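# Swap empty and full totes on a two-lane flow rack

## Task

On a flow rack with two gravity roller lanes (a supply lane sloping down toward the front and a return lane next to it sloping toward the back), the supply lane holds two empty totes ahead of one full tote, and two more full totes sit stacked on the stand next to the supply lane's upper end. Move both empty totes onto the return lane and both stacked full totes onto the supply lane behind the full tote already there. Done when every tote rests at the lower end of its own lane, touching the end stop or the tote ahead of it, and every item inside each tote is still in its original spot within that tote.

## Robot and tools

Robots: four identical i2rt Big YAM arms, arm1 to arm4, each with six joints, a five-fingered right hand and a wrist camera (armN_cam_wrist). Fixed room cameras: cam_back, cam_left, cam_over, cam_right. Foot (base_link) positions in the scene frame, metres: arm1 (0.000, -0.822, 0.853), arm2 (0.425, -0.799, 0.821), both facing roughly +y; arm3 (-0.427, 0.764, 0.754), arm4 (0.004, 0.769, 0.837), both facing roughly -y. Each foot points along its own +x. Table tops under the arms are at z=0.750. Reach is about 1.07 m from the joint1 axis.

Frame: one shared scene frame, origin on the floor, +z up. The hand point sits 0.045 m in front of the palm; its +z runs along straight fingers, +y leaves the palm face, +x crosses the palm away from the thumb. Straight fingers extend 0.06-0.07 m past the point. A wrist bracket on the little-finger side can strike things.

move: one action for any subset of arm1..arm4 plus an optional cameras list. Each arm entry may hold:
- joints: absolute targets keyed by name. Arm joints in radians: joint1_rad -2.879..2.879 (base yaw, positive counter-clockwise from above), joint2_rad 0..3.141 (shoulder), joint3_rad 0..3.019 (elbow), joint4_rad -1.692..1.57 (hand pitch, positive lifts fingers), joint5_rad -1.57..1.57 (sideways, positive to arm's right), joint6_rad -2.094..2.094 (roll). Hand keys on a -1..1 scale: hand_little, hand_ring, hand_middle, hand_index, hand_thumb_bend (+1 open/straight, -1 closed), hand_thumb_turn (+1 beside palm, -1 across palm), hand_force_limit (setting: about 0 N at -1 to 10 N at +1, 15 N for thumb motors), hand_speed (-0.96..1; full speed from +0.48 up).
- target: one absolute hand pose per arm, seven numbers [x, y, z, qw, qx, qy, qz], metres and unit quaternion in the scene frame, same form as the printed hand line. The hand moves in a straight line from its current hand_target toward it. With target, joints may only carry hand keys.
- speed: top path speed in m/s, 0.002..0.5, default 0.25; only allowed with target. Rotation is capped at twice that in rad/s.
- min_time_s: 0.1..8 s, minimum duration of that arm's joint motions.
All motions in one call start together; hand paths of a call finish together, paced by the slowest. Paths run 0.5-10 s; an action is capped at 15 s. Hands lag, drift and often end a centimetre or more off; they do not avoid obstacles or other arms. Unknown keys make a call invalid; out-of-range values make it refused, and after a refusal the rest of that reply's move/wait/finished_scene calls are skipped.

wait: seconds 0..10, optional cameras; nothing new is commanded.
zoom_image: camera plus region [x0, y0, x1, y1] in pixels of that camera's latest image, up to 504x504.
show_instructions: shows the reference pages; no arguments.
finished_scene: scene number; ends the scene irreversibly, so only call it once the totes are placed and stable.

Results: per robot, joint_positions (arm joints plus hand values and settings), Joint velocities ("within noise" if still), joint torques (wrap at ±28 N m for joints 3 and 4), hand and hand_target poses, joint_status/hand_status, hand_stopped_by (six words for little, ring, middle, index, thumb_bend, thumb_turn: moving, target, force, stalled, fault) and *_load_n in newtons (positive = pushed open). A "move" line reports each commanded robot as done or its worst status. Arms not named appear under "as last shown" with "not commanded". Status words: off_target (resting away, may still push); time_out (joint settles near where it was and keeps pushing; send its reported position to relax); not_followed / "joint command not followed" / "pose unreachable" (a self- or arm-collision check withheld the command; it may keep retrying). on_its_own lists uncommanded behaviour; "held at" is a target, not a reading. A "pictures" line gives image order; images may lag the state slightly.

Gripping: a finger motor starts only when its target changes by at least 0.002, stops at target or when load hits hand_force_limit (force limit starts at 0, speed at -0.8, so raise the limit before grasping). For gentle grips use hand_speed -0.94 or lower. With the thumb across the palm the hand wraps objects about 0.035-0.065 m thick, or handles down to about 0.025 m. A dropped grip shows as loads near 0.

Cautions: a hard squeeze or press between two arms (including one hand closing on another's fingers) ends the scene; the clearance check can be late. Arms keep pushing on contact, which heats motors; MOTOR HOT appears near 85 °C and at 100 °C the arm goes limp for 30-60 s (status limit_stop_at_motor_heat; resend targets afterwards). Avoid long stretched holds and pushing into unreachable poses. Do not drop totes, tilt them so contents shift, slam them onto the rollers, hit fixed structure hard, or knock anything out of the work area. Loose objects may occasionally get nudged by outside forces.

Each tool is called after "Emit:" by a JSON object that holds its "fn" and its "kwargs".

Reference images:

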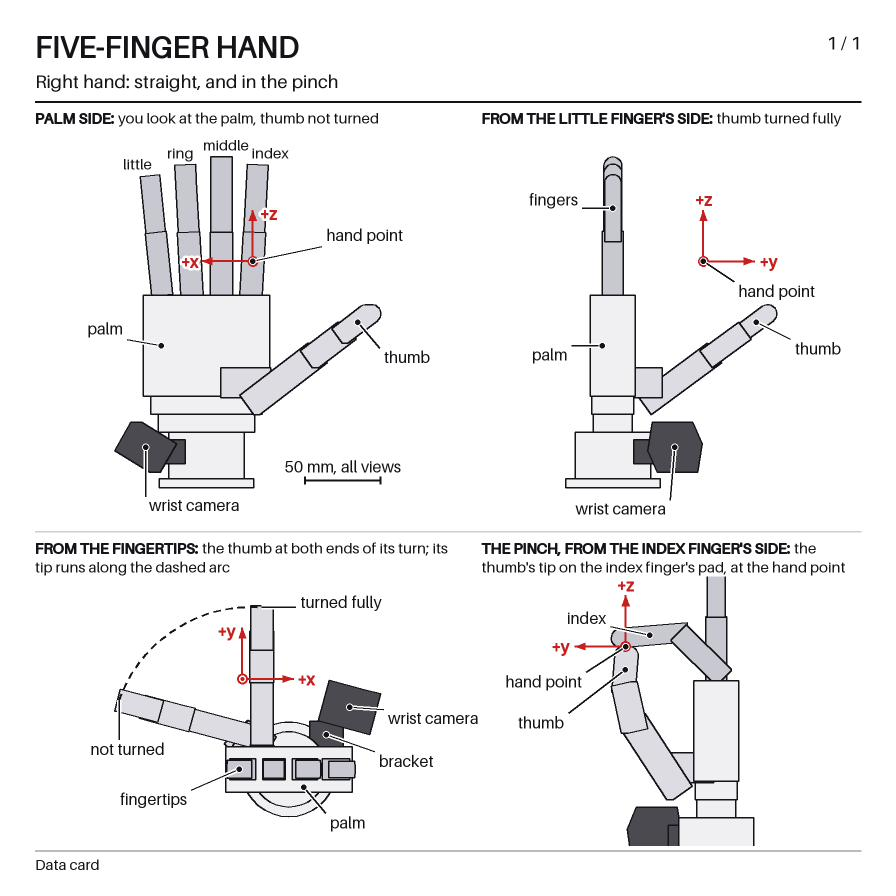

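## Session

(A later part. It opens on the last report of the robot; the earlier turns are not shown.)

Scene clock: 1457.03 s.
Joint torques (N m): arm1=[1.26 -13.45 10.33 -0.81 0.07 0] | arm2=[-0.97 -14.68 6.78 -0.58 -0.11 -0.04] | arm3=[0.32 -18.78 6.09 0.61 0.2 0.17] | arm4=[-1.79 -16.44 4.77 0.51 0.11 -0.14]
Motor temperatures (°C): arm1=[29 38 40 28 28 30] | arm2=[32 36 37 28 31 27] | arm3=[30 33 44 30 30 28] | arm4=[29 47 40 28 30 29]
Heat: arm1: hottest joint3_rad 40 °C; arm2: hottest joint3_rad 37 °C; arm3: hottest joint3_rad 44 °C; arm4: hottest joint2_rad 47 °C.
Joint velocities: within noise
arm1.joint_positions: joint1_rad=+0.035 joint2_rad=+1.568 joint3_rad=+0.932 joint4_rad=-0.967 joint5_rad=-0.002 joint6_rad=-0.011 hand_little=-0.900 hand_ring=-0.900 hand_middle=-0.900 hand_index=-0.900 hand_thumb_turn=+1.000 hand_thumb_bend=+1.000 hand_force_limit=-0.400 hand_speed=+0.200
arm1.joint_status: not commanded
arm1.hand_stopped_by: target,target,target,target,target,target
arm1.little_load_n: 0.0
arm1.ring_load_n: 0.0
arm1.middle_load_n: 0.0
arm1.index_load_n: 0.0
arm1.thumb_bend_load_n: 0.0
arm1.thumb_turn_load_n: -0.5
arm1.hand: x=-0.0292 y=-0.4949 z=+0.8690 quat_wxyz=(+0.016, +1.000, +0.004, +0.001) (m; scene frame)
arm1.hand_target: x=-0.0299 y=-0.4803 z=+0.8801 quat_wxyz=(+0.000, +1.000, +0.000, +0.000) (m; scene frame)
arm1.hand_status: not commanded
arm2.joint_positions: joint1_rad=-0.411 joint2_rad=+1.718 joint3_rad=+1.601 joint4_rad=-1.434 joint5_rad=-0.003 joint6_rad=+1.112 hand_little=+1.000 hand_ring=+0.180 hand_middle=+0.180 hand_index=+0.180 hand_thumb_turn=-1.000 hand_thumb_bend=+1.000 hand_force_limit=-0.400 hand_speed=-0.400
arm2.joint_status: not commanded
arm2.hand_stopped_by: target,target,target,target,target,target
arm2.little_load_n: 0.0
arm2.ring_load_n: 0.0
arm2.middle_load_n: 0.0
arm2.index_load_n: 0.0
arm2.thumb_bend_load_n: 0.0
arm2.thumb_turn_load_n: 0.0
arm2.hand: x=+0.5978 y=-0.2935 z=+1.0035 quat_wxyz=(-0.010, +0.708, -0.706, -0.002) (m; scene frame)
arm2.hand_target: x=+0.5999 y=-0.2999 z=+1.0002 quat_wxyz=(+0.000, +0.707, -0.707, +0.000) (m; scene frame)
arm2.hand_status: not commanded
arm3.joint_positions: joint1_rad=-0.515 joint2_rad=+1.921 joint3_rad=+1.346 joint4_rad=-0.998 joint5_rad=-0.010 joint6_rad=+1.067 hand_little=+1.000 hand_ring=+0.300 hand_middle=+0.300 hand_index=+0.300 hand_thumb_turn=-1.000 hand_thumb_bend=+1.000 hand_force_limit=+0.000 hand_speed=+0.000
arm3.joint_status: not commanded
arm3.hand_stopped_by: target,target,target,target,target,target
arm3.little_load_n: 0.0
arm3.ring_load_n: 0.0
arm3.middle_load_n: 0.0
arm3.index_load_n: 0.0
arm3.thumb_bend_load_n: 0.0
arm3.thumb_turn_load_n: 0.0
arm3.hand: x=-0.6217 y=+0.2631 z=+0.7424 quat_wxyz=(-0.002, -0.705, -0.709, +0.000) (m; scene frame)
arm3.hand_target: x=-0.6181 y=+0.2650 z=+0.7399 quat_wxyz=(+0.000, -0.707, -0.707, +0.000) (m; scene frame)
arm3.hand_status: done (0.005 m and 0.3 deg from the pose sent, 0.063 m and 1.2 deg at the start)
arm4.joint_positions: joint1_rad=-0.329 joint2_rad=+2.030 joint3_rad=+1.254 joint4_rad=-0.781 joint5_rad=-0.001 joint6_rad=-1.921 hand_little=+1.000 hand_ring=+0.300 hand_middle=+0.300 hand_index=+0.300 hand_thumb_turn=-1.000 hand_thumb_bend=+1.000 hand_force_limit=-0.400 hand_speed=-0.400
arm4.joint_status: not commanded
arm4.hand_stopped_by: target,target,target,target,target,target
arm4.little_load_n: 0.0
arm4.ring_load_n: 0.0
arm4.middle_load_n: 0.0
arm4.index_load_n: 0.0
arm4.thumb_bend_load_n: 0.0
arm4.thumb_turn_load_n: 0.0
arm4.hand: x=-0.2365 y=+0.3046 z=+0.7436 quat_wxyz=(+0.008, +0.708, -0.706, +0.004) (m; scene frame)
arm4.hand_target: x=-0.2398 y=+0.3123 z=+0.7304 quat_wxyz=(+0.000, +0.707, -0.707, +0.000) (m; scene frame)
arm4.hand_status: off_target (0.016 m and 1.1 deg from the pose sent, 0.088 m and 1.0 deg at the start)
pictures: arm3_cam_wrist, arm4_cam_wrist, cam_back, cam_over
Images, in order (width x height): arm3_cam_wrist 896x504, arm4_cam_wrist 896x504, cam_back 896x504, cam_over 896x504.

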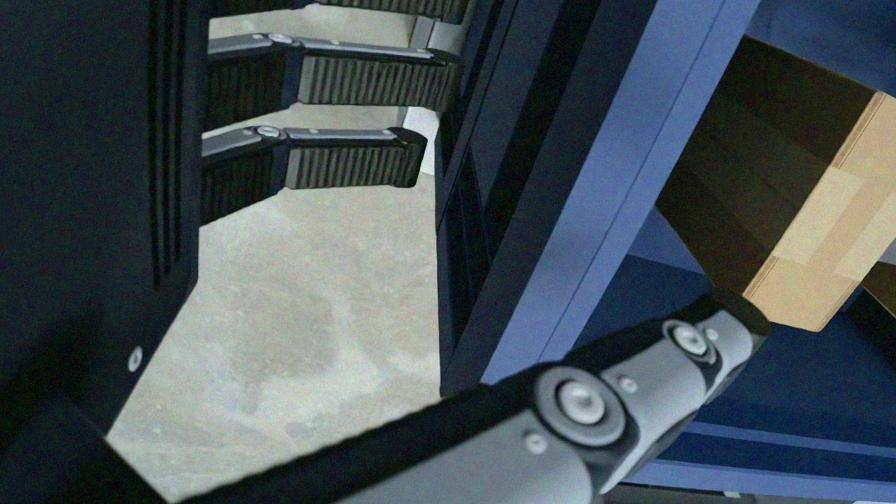

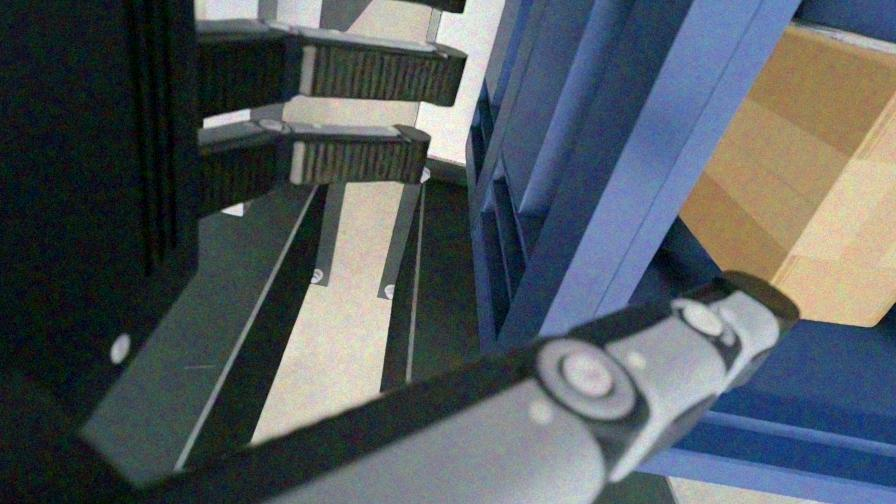

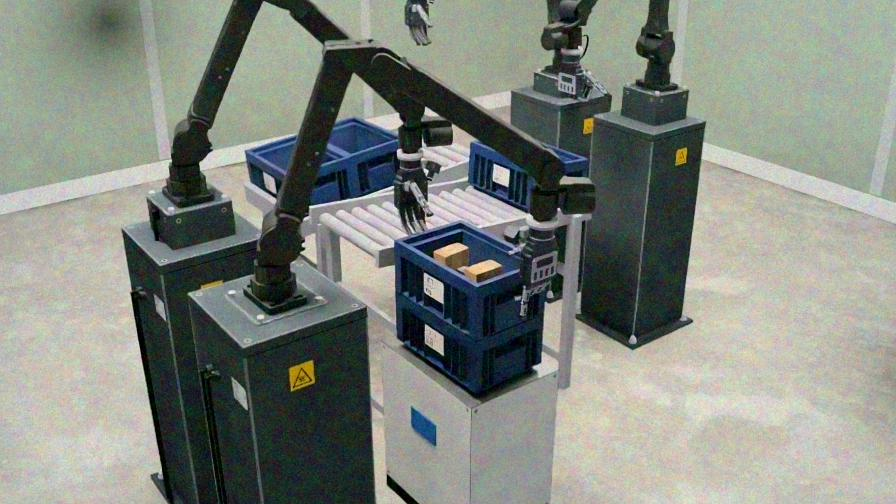

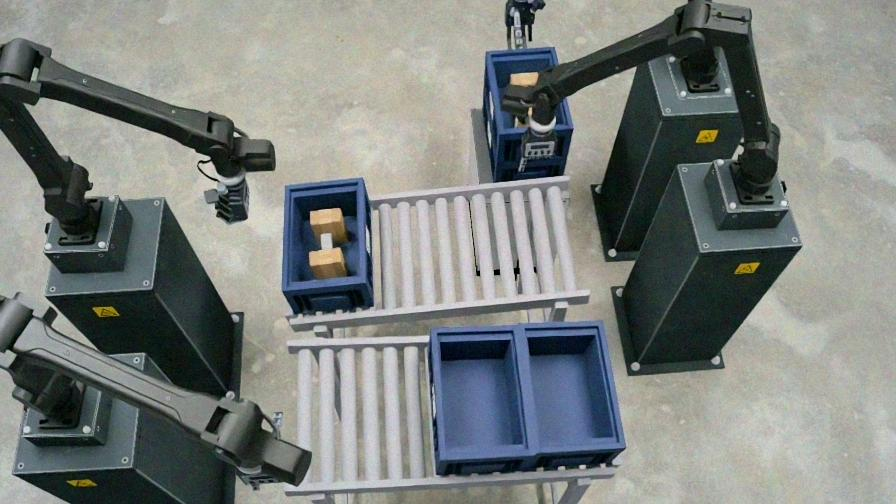

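Emit:
{"fn": "move", "kwargs": {"arm3": {"target": [-0.579, 0.252, 0.739, 0, 0.7071, 0.7071, 0], "speed": 0.05}, "arm4": {"target": [-0.287, 0.311, 0.728, 0, 0.7071, -0.7071, 0], "speed": 0.05}, "cameras": ["arm3_cam_wrist", "arm4_cam_wrist", "cam_left", "cam_back"]}}

Emit:
{"fn": "zoom_image", "kwargs": {"camera": "cam_left", "region": [110, 200, 270, 360]}}

Scene clock: 1482.60 s.
Joint torques (N m): arm1=[1.14 -13.57 10.33 -0.81 0.07 0] | arm2=[-1.2 -14.56 6.78 -0.58 -0.11 -0.04] | arm3=[0.62 -19.66 5.75 0.7 0.15 0.12] | arm4=[-1.49 -16.67 7.8 -0.38 0.17 -0.16]
Motor temperatures (°C): arm1=[29 38 40 28 28 30] | arm2=[32 36 37 28 31 27] | arm3=[30 33 43 30 30 28] | arm4=[29 47 40 28 30 29]
Heat: arm1: hottest joint3_rad 40 °C; arm2: hottest joint3_rad 37 °C; arm3: hottest joint3_rad 43 °C; arm4: hottest joint2_rad 47 °C.
move: arm3 done; arm4 off_target
Joint velocities: within noise
arm1, arm2: as last shown
arm1.little_load_n: 0.5
arm1.middle_load_n: 0.5
arm1.thumb_turn_load_n: 0.0
arm2.middle_load_n: 0.5
arm3.joint_positions: joint1_rad=-0.438 joint2_rad=+1.915 joint3_rad=+1.326 joint4_rad=-0.989 joint5_rad=-0.010 joint6_rad=+1.143 hand_little=+1.000 hand_ring=+0.300 hand_middle=+0.300 hand_index=+0.300 hand_thumb_turn=-1.000 hand_thumb_bend=+1.000 hand_force_limit=+0.000 hand_speed=+0.000
arm3.joint_status: not commanded
arm3.hand_stopped_by: target,target,target,target,target,target
arm3.little_load_n: 0.0
arm3.ring_load_n: 0.0
arm3.middle_load_n: 0.0
arm3.index_load_n: 0.0
arm3.thumb_bend_load_n: 0.0
arm3.thumb_turn_load_n: 0.0
arm3.hand: x=-0.5825 y=+0.2505 z=+0.7388 quat_wxyz=(+0.000, -0.705, -0.709, -0.003) (m; scene frame)
arm3.hand_target: x=-0.5789 y=+0.2520 z=+0.7389 quat_wxyz=(+0.000, -0.707, -0.707, +0.000) (m; scene frame)
arm3.hand_status: done (0.004 m and 0.4 deg from the pose sent, 0.044 m and 0.3 deg at the start)
arm4.joint_positions: joint1_rad=-0.411 joint2_rad=+2.064 joint3_rad=+1.273 joint4_rad=-0.785 joint5_rad=-0.001 joint6_rad=-2.002 hand_little=+1.000 hand_ring=+0.300 hand_middle=+0.300 hand_index=+0.300 hand_thumb_turn=-1.000 hand_thumb_bend=+1.000 hand_force_limit=-0.400 hand_speed=-0.400
arm4.joint_status: not commanded
arm4.hand_stopped_by: target,target,target,target,target,target
arm4.little_load_n: 0.0
arm4.ring_load_n: 0.0
arm4.middle_load_n: 0.0
arm4.index_load_n: 0.0
arm4.thumb_bend_load_n: 0.0
arm4.thumb_turn_load_n: 0.0
arm4.hand: x=-0.2773 y=+0.3196 z=+0.7318 quat_wxyz=(+0.000, +0.707, -0.707, +0.001) (m; scene frame)
arm4.hand_target: x=-0.2869 y=+0.3114 z=+0.7281 quat_wxyz=(+0.000, +0.707, -0.707, +0.000) (m; scene frame)
arm4.hand_status: off_target (0.014 m and 0.1 deg from the pose sent, 0.053 m and 1.1 deg at the start)
pictures: arm3_cam_wrist, arm4_cam_wrist, cam_back, cam_left
Images, in order (width x height): arm3_cam_wrist 896x504, arm4_cam_wrist 896x504, cam_back 896x504, cam_left 896x504.

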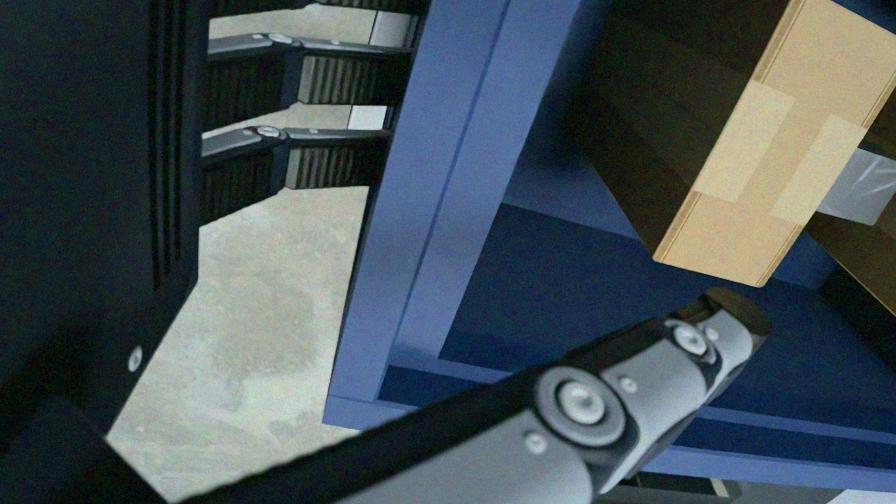

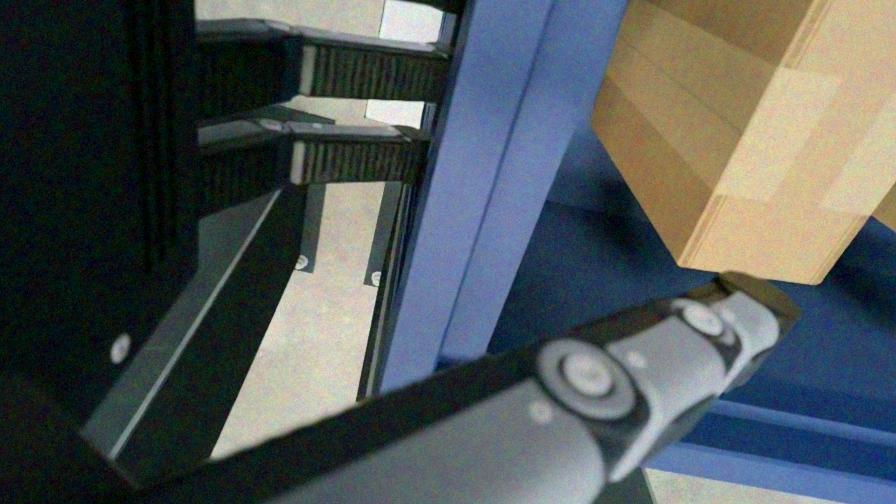

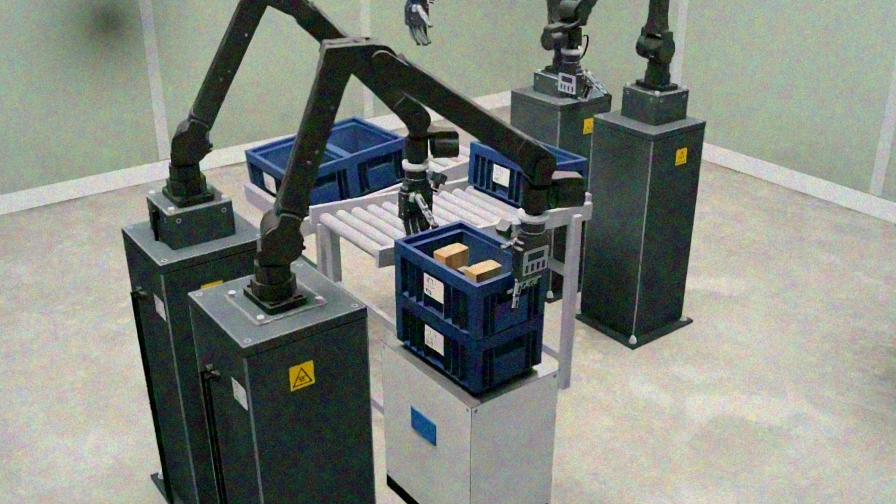

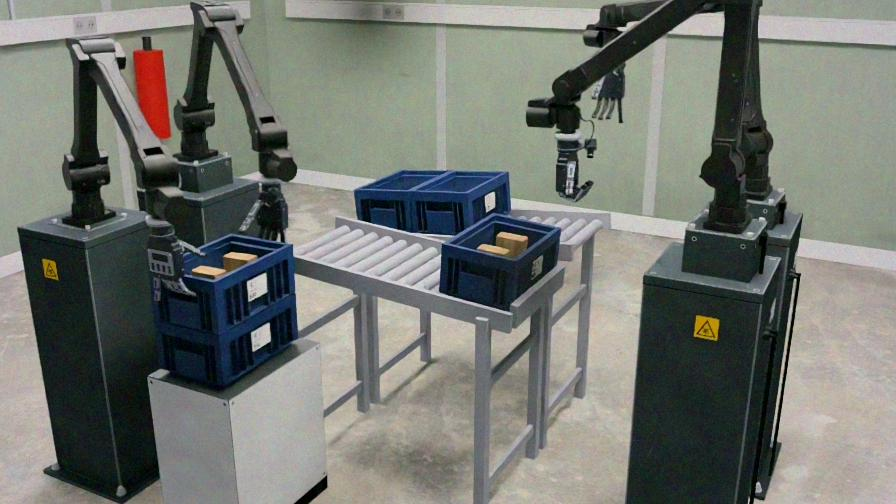

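Scaled by 3.150.

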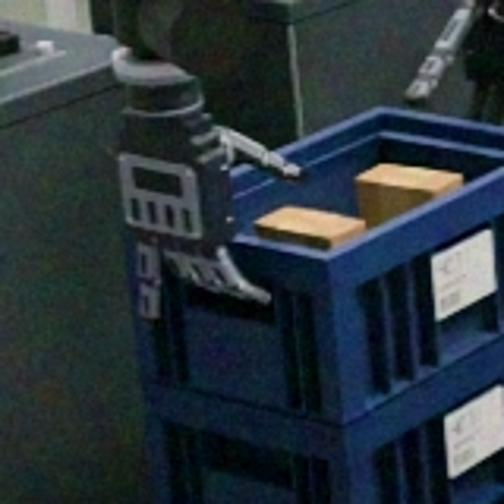

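Emit:
{"fn": "move", "kwargs": {"arm4": {"target": [-0.242, 0.296, 0.728, 0, 0.7071, -0.7071, 0], "speed": 0.06}, "cameras": []}}

Emit:
{"fn": "move", "kwargs": {"arm4": {"target": [-0.290, 0.300, 0.735, 0, 0.7071, -0.7071, 0], "speed": 0.05}, "cameras": ["arm4_cam_wrist", "cam_over"]}}

Scene clock: 1494.47 s.
Joint torques (N m): arm1=[1.2 -13.51 10.3 -0.81 0.07 0.01] | arm2=[-1.14 -14.51 6.84 -0.58 -0.13 -0.03] | arm3=[0.67 -18.14 5.76 0.69 0.15 0.18] | arm4=[-0.09 -16.56 7.01 -0.09 0.11 0.02]
Motor temperatures (°C): arm1=[29 38 41 28 28 30] | arm2=[32 36 37 28 31 27] | arm3=[30 33 42 30 30 28] | arm4=[29 48 40 28 30 29]
Heat: arm1: hottest joint3_rad 41 °C; arm2: hottest joint3_rad 37 °C; arm3: hottest joint3_rad 42 °C; arm4: hottest joint2_rad 48 °C.
move: arm4 done
Joint velocities: within noise
arm1, arm2, arm3: as last shown
arm1.little_load_n: 0.0
arm1.ring_load_n: 0.5
arm1.middle_load_n: 0.0
arm2.middle_load_n: 0.0
arm3.joint_positions: joint1_rad=-0.438 joint2_rad=+1.915 joint3_rad=+1.326 joint4_rad=-0.989 joint5_rad=-0.010 joint6_rad=+1.144 hand_little=+1.000 hand_ring=+0.300 hand_middle=+0.300 hand_index=+0.300 hand_thumb_turn=-1.000 hand_thumb_bend=+1.000 hand_force_limit=+0.000 hand_speed=+0.000
arm3.hand: x=-0.5825 y=+0.2505 z=+0.7388 quat_wxyz=(+0.000, -0.706, -0.709, -0.003) (m; scene frame)
arm4.joint_positions: joint1_rad=-0.340 joint2_rad=+2.064 joint3_rad=+1.273 joint4_rad=-0.785 joint5_rad=-0.001 joint6_rad=-1.932 hand_little=+1.000 hand_ring=+0.300 hand_middle=+0.300 hand_index=+0.300 hand_thumb_turn=-1.000 hand_thumb_bend=+1.000 hand_force_limit=-0.400 hand_speed=-0.400
arm4.joint_status: not commanded
arm4.hand_stopped_by: target,target,target,target,target,target
arm4.little_load_n: 0.0
arm4.ring_load_n: 0.0
arm4.middle_load_n: 0.0
arm4.index_load_n: 0.0
arm4.thumb_bend_load_n: -0.5
arm4.thumb_turn_load_n: 0.0
arm4.hand: x=-0.2429 y=+0.3052 z=+0.7319 quat_wxyz=(+0.000, +0.707, -0.707, +0.001) (m; scene frame)
arm4.hand_target: x=-0.2419 y=+0.2962 z=+0.7280 quat_wxyz=(+0.000, +0.707, -0.707, +0.000) (m; scene frame)
arm4.hand_status: done (0.010 m and 0.1 deg from the pose sent, 0.043 m and 0.1 deg at the start)
pictures: none
No camera images: "cameras" was empty.

Scene clock: 1496.07 s.
Joint torques (N m): arm1=[1.32 -13.51 10.29 -0.81 0.07 0] | arm2=[-1.03 -14.45 6.86 -0.62 -0.12 -0.04] | arm3=[0.38 -18.49 5.76 0.42 0.09 0.09] | arm4=[-1.38 -16.09 8.06 -0.44 0.14 -0.17]
Motor temperatures (°C): arm1=[29 38 41 28 28 30] | arm2=[32 36 37 28 31 27] | arm3=[30 33 42 30 30 28] | arm4=[29 48 40 28 30 29]
Heat: arm1: hottest joint3_rad 41 °C; arm2: hottest joint3_rad 37 °C; arm3: hottest joint3_rad 42 °C; arm4: hottest joint2_rad 48 °C.
move: arm4 off_target
Joint velocities: within noise
arm1, arm2, arm3: as last shown
arm1.ring_load_n: 0.0
arm2.index_load_n: 0.5
arm3.index_load_n: 0.5
arm4.joint_positions: joint1_rad=-0.406 joint2_rad=+2.073 joint3_rad=+1.313 joint4_rad=-0.818 joint5_rad=-0.001 joint6_rad=-1.998 hand_little=+1.000 hand_ring=+0.300 hand_middle=+0.300 hand_index=+0.300 hand_thumb_turn=-1.000 hand_thumb_bend=+1.000 hand_force_limit=-0.400 hand_speed=-0.400
arm4.joint_status: not commanded
arm4.hand_stopped_by: target,target,target,target,target,target
arm4.little_load_n: 0.0
arm4.ring_load_n: 0.0
arm4.middle_load_n: 0.0
arm4.index_load_n: 0.0
arm4.thumb_bend_load_n: 0.0
arm4.thumb_turn_load_n: 0.0
arm4.hand: x=-0.2794 y=+0.3091 z=+0.7384 quat_wxyz=(-0.001, +0.707, -0.707, +0.000) (m; scene frame)
arm4.hand_target: x=-0.2897 y=+0.3005 z=+0.7351 quat_wxyz=(+0.000, +0.707, -0.707, +0.000) (m; scene frame)
arm4.hand_status: off_target (0.014 m and 0.1 deg from the pose sent, 0.048 m and 0.1 deg at the start)
pictures: arm4_cam_wrist, cam_over
Images, in order (width x height): arm4_cam_wrist 896x504, cam_over 896x504.

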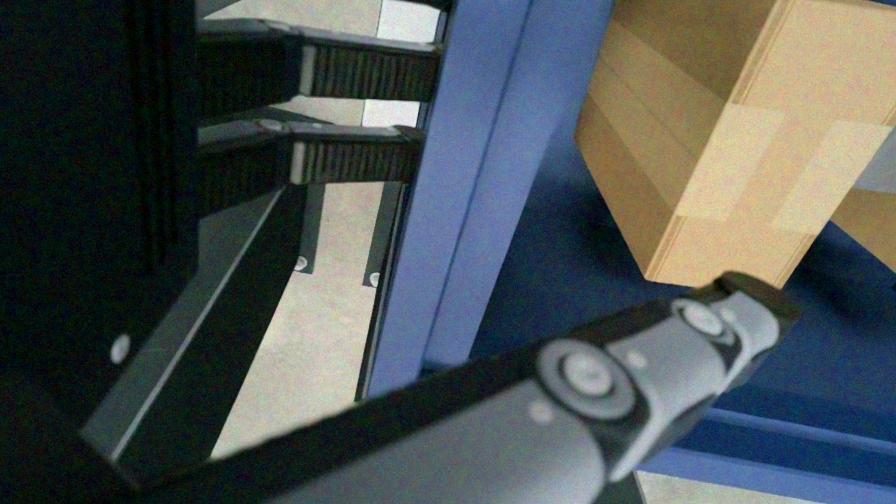

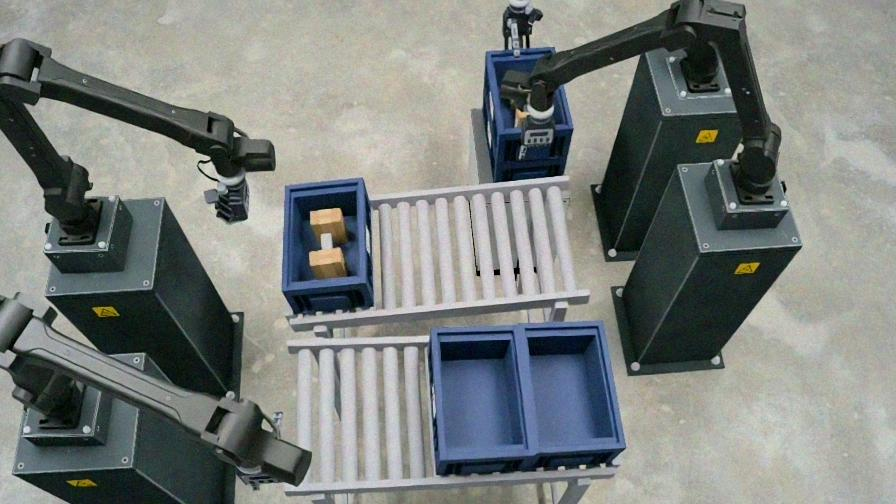

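Emit:
{"fn": "move", "kwargs": {"arm4": {"target": [-0.302, 0.297, 0.733, 0, 0.7071, -0.7071, 0], "speed": 0.05}, "cameras": ["arm4_cam_wrist", "cam_back"]}}

Scene clock: 1507.83 s.
Joint torques (N m): arm1=[1.2 -13.57 10.29 -0.8 0.07 0.01] | arm2=[-1.26 -14.51 6.8 -0.53 -0.12 -0.04] | arm3=[0.79 -18.78 5.78 0.75 0.17 0.14] | arm4=[-1.79 -16.91 8.39 -0.38 0.15 -0.15]
Motor temperatures (°C): arm1=[29 37 41 28 28 30] | arm2=[32 36 37 28 31 27] | arm3=[30 33 42 30 30 28] | arm4=[29 48 40 28 30 29]
Heat: arm1: hottest joint3_rad 41 °C; arm2: hottest joint3_rad 37 °C; arm3: hottest joint3_rad 42 °C; arm4: hottest joint2_rad 48 °C.
move: arm4 off_target
Joint velocities: within noise
arm1, arm2, arm3: as last shown
arm2.index_load_n: 0.0
arm3.index_load_n: 0.0
arm4.joint_positions: joint1_rad=-0.419 joint2_rad=+2.094 joint3_rad=+1.338 joint4_rad=-0.829 joint5_rad=-0.001 joint6_rad=-2.014 hand_little=+1.000 hand_ring=+0.300 hand_middle=+0.300 hand_index=+0.300 hand_thumb_turn=-1.000 hand_thumb_bend=+1.000 hand_force_limit=-0.400 hand_speed=-0.400
arm4.joint_status: not commanded
arm4.hand_stopped_by: target,target,target,target,target,target
arm4.little_load_n: 0.0
arm4.ring_load_n: 0.0
arm4.middle_load_n: 0.0
arm4.index_load_n: 1.0
arm4.thumb_bend_load_n: 0.0
arm4.thumb_turn_load_n: 0.0
arm4.hand: x=-0.2878 y=+0.3071 z=+0.7343 quat_wxyz=(-0.004, +0.709, -0.706, -0.001) (m; scene frame)
arm4.hand_target: x=-0.3017 y=+0.2975 z=+0.7333 quat_wxyz=(+0.000, +0.707, -0.707, +0.000) (m; scene frame)
arm4.hand_status: off_target (0.017 m and 0.6 deg from the pose sent, 0.026 m and 0.1 deg at the start)
pictures: arm4_cam_wrist, cam_back
Images, in order (width x height): arm4_cam_wrist 896x504, cam_back 896x504.

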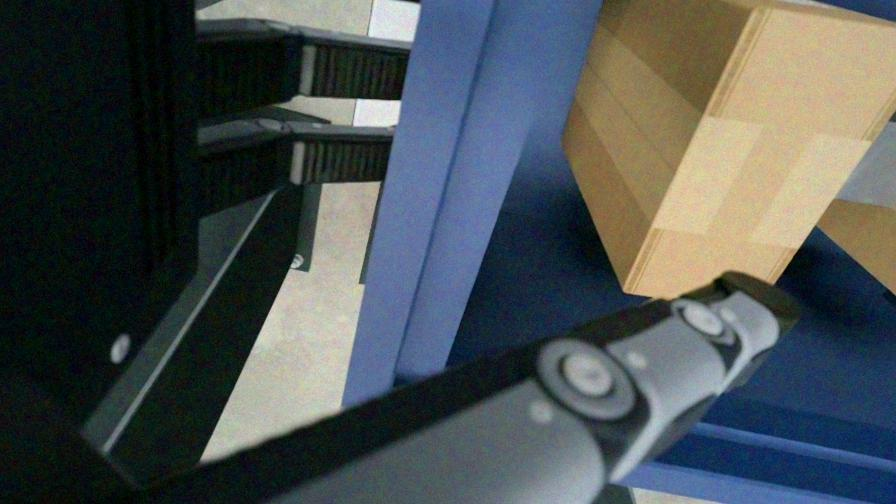

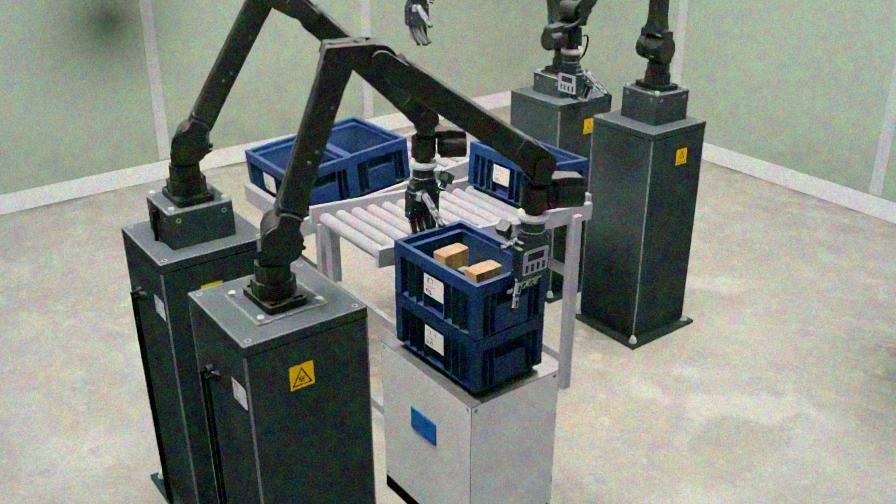

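Emit:
{"fn": "move", "kwargs": {"arm3": {"joints": {"hand_speed": -0.88, "hand_force_limit": -0.4, "hand_index": -0.1, "hand_middle": -0.1, "hand_ring": -0.1}}, "arm4": {"joints": {"hand_speed": -0.88, "hand_force_limit": -0.38, "hand_index": -0.1, "hand_middle": -0.1, "hand_ring": -0.1}}, "cameras": []}}

Emit:
{"fn": "move", "kwargs": {"arm3": {"joints": {"hand_force_limit": -0.3, "hand_thumb_bend": -0.2, "hand_speed": -0.8}}, "arm4": {"joints": {"hand_force_limit": -0.3, "hand_thumb_bend": -0.2, "hand_speed": -0.8}}, "cameras": ["arm3_cam_wrist", "arm4_cam_wrist"]}}

Scene clock: 1519.43 s.
Joint torques (N m): arm1=[1.32 -13.45 10.29 -0.83 0.06 0.01] | arm2=[-1.14 -14.45 6.79 -0.55 -0.12 -0.04] | arm3=[0.91 -19.19 6.35 0.5 -0.08 0.06] | arm4=[-2.49 -17.55 8.28 -0.35 0.48 -0.14]
Motor temperatures (°C): arm1=[29 37 41 28 28 30] | arm2=[31 36 37 28 31 27] | arm3=[30 33 42 30 30 28] | arm4=[29 47 42 28 30 29]
Heat: arm1: hottest joint3_rad 41 °C; arm2: hottest joint3_rad 37 °C; arm3: hottest joint3_rad 42 °C; arm4: hottest joint2_rad 47 °C.
move: arm3 off_target; arm4 off_target
Joint velocities: within noise
arm1, arm2: as last shown
arm3.joint_positions: joint1_rad=-0.438 joint2_rad=+1.915 joint3_rad=+1.319 joint4_rad=-0.980 joint5_rad=-0.004 joint6_rad=+1.148 hand_little=+1.000 hand_ring=+0.223 hand_middle=+0.202 hand_index=+0.202 hand_thumb_turn=-1.000 hand_thumb_bend=+1.000 hand_force_limit=-0.400 hand_speed=-0.880
arm3.joint_status: hand_ring off_target (ended at +0.223, target -0.100); hand_middle off_target (ended at +0.202, target -0.100); hand_index off_target (ended at +0.202, target -0.100); the others done
arm3.hand_stopped_by: target,force,force,force,target,target
arm3.little_load_n: 0.0
arm3.ring_load_n: 0.0
arm3.middle_load_n: 3.0
arm3.index_load_n: 2.0
arm3.thumb_bend_load_n: 0.0
arm3.thumb_turn_load_n: 0.0
arm3.hand: x=-0.5833 y=+0.2517 z=+0.7360 quat_wxyz=(+0.002, -0.707, -0.707, -0.001) (m; scene frame)
arm3.hand_target: x=-0.5790 y=+0.2520 z=+0.7390 quat_wxyz=(+0.000, -0.707, -0.707, +0.000) (m; scene frame)
arm3.hand_status: not commanded
arm4.joint_positions: joint1_rad=-0.419 joint2_rad=+2.103 joint3_rad=+1.338 joint4_rad=-0.829 joint5_rad=-0.009 joint6_rad=-2.019 hand_little=+1.000 hand_ring=+0.179 hand_middle=+0.201 hand_index=+0.224 hand_thumb_turn=-1.000 hand_thumb_bend=+1.000 hand_force_limit=-0.380 hand_speed=-0.880
arm4.joint_status: hand_ring off_target (ended at +0.179, target -0.100); hand_middle off_target (ended at +0.201, target -0.100); hand_index off_target (ended at +0.224, target -0.100); the others done
arm4.hand_stopped_by: target,force,force,force,target,target
arm4.little_load_n: 0.0
arm4.ring_load_n: 2.0
arm4.middle_load_n: 0.5
arm4.index_load_n: 0.0
arm4.thumb_bend_load_n: 0.0
arm4.thumb_turn_load_n: 0.0
arm4.hand: x=-0.2857 y=+0.3081 z=+0.7290 quat_wxyz=(-0.010, +0.710, -0.704, +0.002) (m; scene frame)
arm4.hand_target: x=-0.3017 y=+0.2975 z=+0.7333 quat_wxyz=(+0.000, +0.707, -0.707, +0.000) (m; scene frame)
arm4.hand_status: not commanded
pictures: none
No camera images: "cameras" was empty.

Scene clock: 1523.87 s.
Joint torques (N m): arm1=[1.26 -13.45 10.3 -0.8 0.07 0.01] | arm2=[-1.26 -14.56 6.84 -0.59 -0.13 -0.04] | arm3=[0.38 -19.08 6.27 0.25 -0.13 0.13] | arm4=[-1.38 -17.73 8.34 -0.32 0.36 -0.05]
Motor temperatures (°C): arm1=[29 37 41 28 28 30] | arm2=[31 36 37 28 31 27] | arm3=[30 33 41 30 30 28] | arm4=[29 47 42 28 30 29]
Heat: arm1: hottest joint3_rad 41 °C; arm2: hottest joint3_rad 37 °C; arm3: hottest joint3_rad 41 °C; arm4: hottest joint2_rad 47 °C.
move: arm3 off_target; arm4 off_target
Joint velocities: within noise
arm1, arm2: as last shown
arm1.middle_load_n: 0.5
arm3.joint_positions: joint1_rad=-0.438 joint2_rad=+1.915 joint3_rad=+1.319 joint4_rad=-0.980 joint5_rad=-0.002 joint6_rad=+1.149 hand_little=+1.000 hand_ring=+0.223 hand_middle=+0.202 hand_index=+0.202 hand_thumb_turn=-1.000 hand_thumb_bend=+0.098 hand_force_limit=-0.300 hand_speed=-0.800
arm3.joint_status: hand_thumb_bend off_target (ended at +0.098, target -0.200); the others done
arm3.hand_stopped_by: target,force,force,force,force,target
arm3.little_load_n: 0.0
arm3.ring_load_n: 0.0
arm3.middle_load_n: 4.0
arm3.index_load_n: 3.0
arm3.thumb_bend_load_n: 6.5
arm3.thumb_turn_load_n: 0.0
arm3.hand: x=-0.5836 y=+0.2517 z=+0.7359 quat_wxyz=(+0.003, -0.707, -0.707, -0.001) (m; scene frame)
arm3.hand_target: x=-0.5790 y=+0.2520 z=+0.7390 quat_wxyz=(+0.000, -0.707, -0.707, +0.000) (m; scene frame)
arm3.hand_status: not commanded
arm4.joint_positions: joint1_rad=-0.419 joint2_rad=+2.103 joint3_rad=+1.338 joint4_rad=-0.829 joint5_rad=-0.006 joint6_rad=-2.026 hand_little=+1.000 hand_ring=+0.180 hand_middle=+0.201 hand_index=+0.224 hand_thumb_turn=-1.000 hand_thumb_bend=+0.088 hand_force_limit=-0.300 hand_speed=-0.800
arm4.joint_status: hand_thumb_bend off_target (ended at +0.088, target -0.200); the others done
arm4.hand_stopped_by: target,force,force,force,force,target
arm4.little_load_n: 0.0
arm4.ring_load_n: 4.5
arm4.middle_load_n: 1.0
arm4.index_load_n: 0.0
arm4.thumb_bend_load_n: 5.5
arm4.thumb_turn_load_n: 1.0
arm4.hand: x=-0.2864 y=+0.3079 z=+0.7292 quat_wxyz=(-0.010, +0.713, -0.701, +0.000) (m; scene frame)
arm4.hand_target: x=-0.3017 y=+0.2975 z=+0.7333 quat_wxyz=(+0.000, +0.707, -0.707, +0.000) (m; scene frame)
arm4.hand_status: not commanded
pictures: arm3_cam_wrist, arm4_cam_wrist
Images, in order (width x height): arm3_cam_wrist 896x504, arm4_cam_wrist 896x504.

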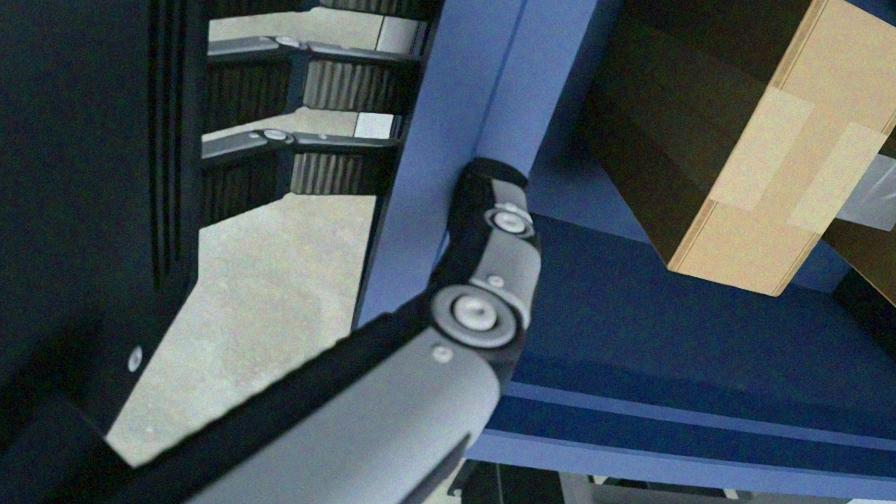

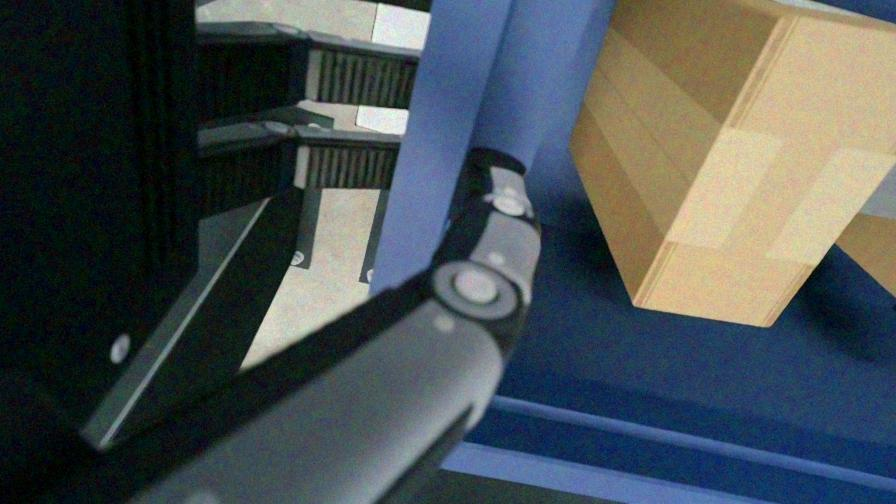

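Emit:
{"fn": "move", "kwargs": {"arm3": {"target": [-0.579, 0.252, 0.799, 0, 0.7071, 0.7071, 0], "speed": 0.05}, "arm4": {"target": [-0.298, 0.2985, 0.7933, 0, 0.7071, -0.7071, 0], "speed": 0.05}, "cameras": ["arm3_cam_wrist", "arm4_cam_wrist", "cam_back", "cam_left", "cam_over"]}}

Scene clock: 1532.73 s.
Joint torques (N m): arm1=[1.26 -13.51 10.33 -0.79 0.07 0.01] | arm2=[-1.14 -14.56 6.76 -0.54 -0.12 -0.04] | arm3=[0.26 -21.42 10.85 -0.46 -0.48 0.05] | arm4=[-1.08 -22.77 8.73 -0.54 0.53 0.01]
Motor temperatures (°C): arm1=[29 37 41 28 28 30] | arm2=[31 36 37 28 31 27] | arm3=[30 34 41 30 30 28] | arm4=[29 47 43 28 30 29]
Heat: arm1: hottest joint3_rad 41 °C; arm2: hottest joint3_rad 37 °C; arm3: hottest joint3_rad 41 °C; arm4: hottest joint2_rad 47 °C.
move: arm3 off_target; arm4 off_target
Joint velocities: within noise
arm1, arm2: as last shown
arm1.middle_load_n: 0.0
arm1.index_load_n: 0.5
arm2.thumb_bend_load_n: -0.5
arm3.joint_positions: joint1_rad=-0.438 joint2_rad=+1.870 joint3_rad=+1.319 joint4_rad=-1.103 joint5_rad=+0.005 joint6_rad=+1.154 hand_little=+1.000 hand_ring=+0.224 hand_middle=+0.202 hand_index=+0.202 hand_thumb_turn=-1.000 hand_thumb_bend=+0.099 hand_force_limit=-0.300 hand_speed=-0.800
arm3.joint_status: not commanded
arm3.hand_stopped_by: target,force,force,force,force,target
arm3.little_load_n: 0.5
arm3.ring_load_n: 3.5
arm3.middle_load_n: 6.5
arm3.index_load_n: 1.5
arm3.thumb_bend_load_n: 8.5
arm3.thumb_turn_load_n: 2.5
arm3.hand: x=-0.5737 y=+0.2762 z=+0.7590 quat_wxyz=(+0.020, -0.709, -0.704, -0.035) (m; scene frame)
arm3.hand_target: x=-0.5783 y=+0.2536 z=+0.7990 quat_wxyz=(+0.000, -0.707, -0.707, +0.000) (m; scene frame)
arm3.hand_status: off_target (0.047 m and 4.7 deg from the pose sent, 0.063 m and 0.3 deg at the start)
arm4.joint_positions: joint1_rad=-0.420 joint2_rad=+2.070 joint3_rad=+1.341 joint4_rad=-0.941 joint5_rad=-0.011 joint6_rad=-2.028 hand_little=+1.000 hand_ring=+0.179 hand_middle=+0.201 hand_index=+0.224 hand_thumb_turn=-1.000 hand_thumb_bend=+0.088 hand_force_limit=-0.300 hand_speed=-0.800
arm4.joint_status: not commanded
arm4.hand_stopped_by: target,force,force,force,force,target
arm4.little_load_n: 0.0
arm4.ring_load_n: 2.0
arm4.middle_load_n: 4.0
arm4.index_load_n: 5.5
arm4.thumb_bend_load_n: 2.5
arm4.thumb_turn_load_n: 0.0
arm4.hand: x=-0.2771 y=+0.3265 z=+0.7485 quat_wxyz=(-0.046, +0.712, -0.700, -0.010) (m; scene frame)
arm4.hand_target: x=-0.2970 y=+0.3006 z=+0.7934 quat_wxyz=(+0.000, +0.707, -0.707, +0.000) (m; scene frame)
arm4.hand_status: off_target (0.057 m and 5.5 deg from the pose sent, 0.066 m and 1.4 deg at the start)
pictures: arm3_cam_wrist, arm4_cam_wrist, cam_back, cam_left, cam_over
Images, in order (width x height): arm3_cam_wrist 896x504, arm4_cam_wrist 896x504, cam_back 896x504, cam_left 896x504, cam_over 896x504.

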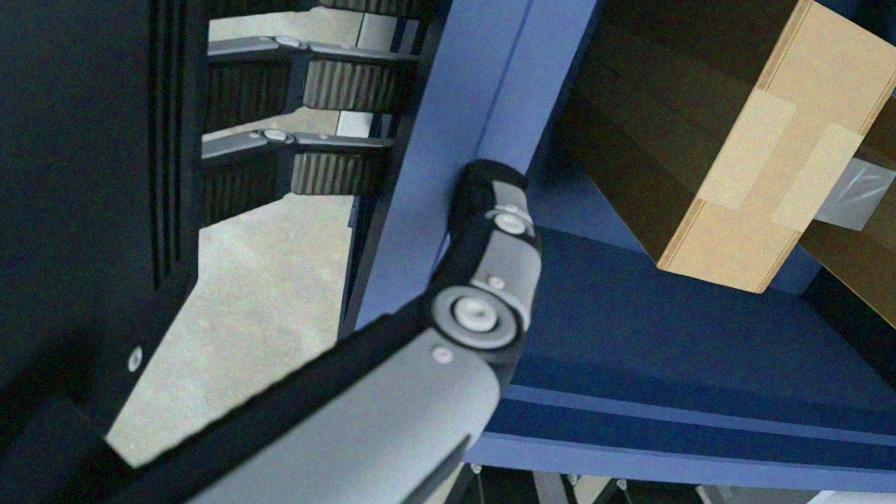

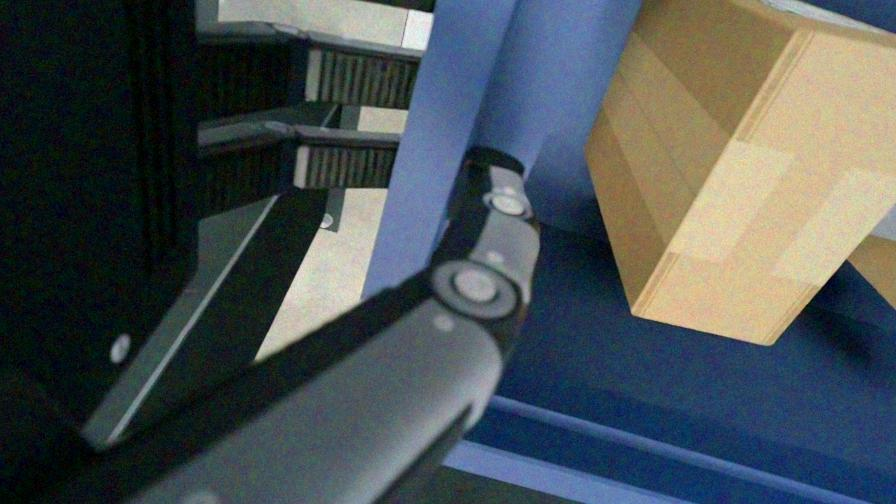

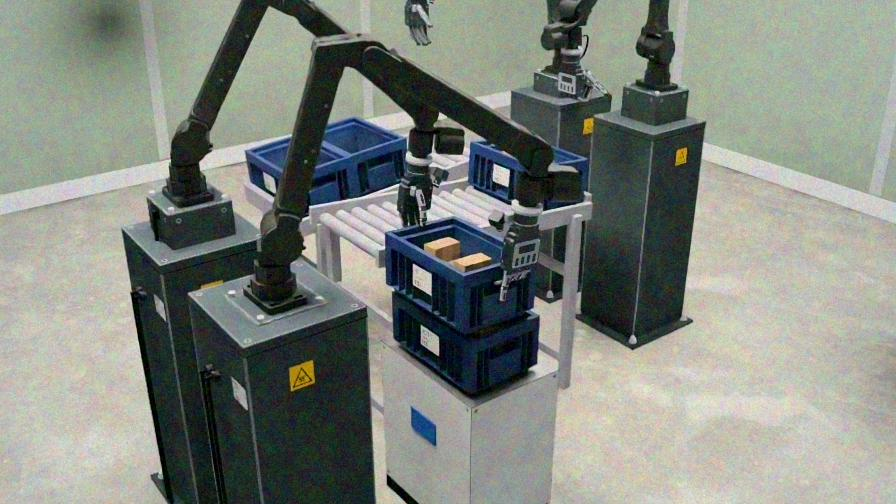

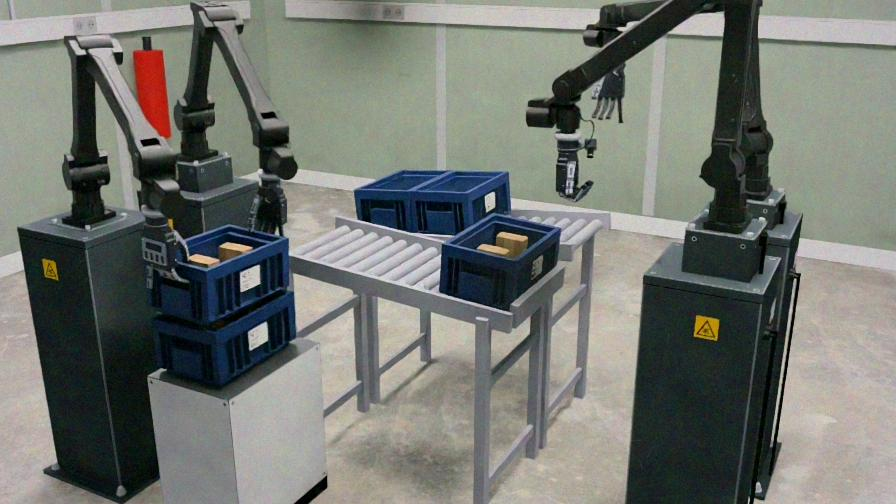

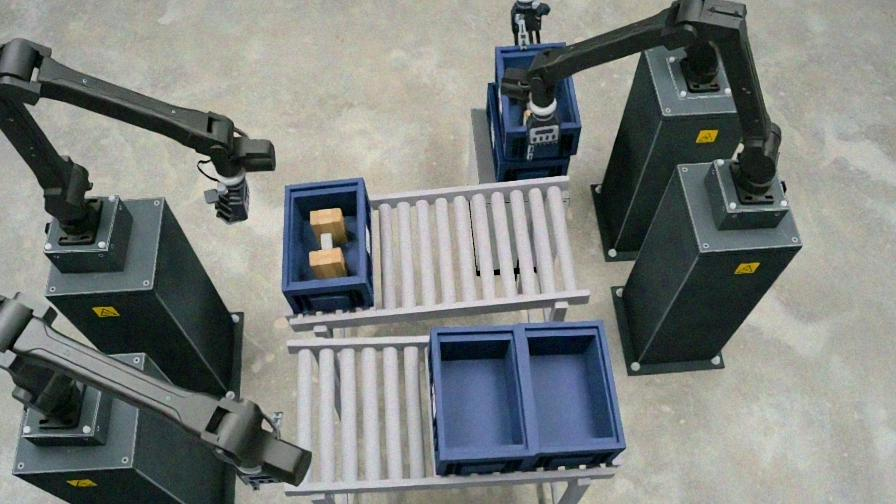

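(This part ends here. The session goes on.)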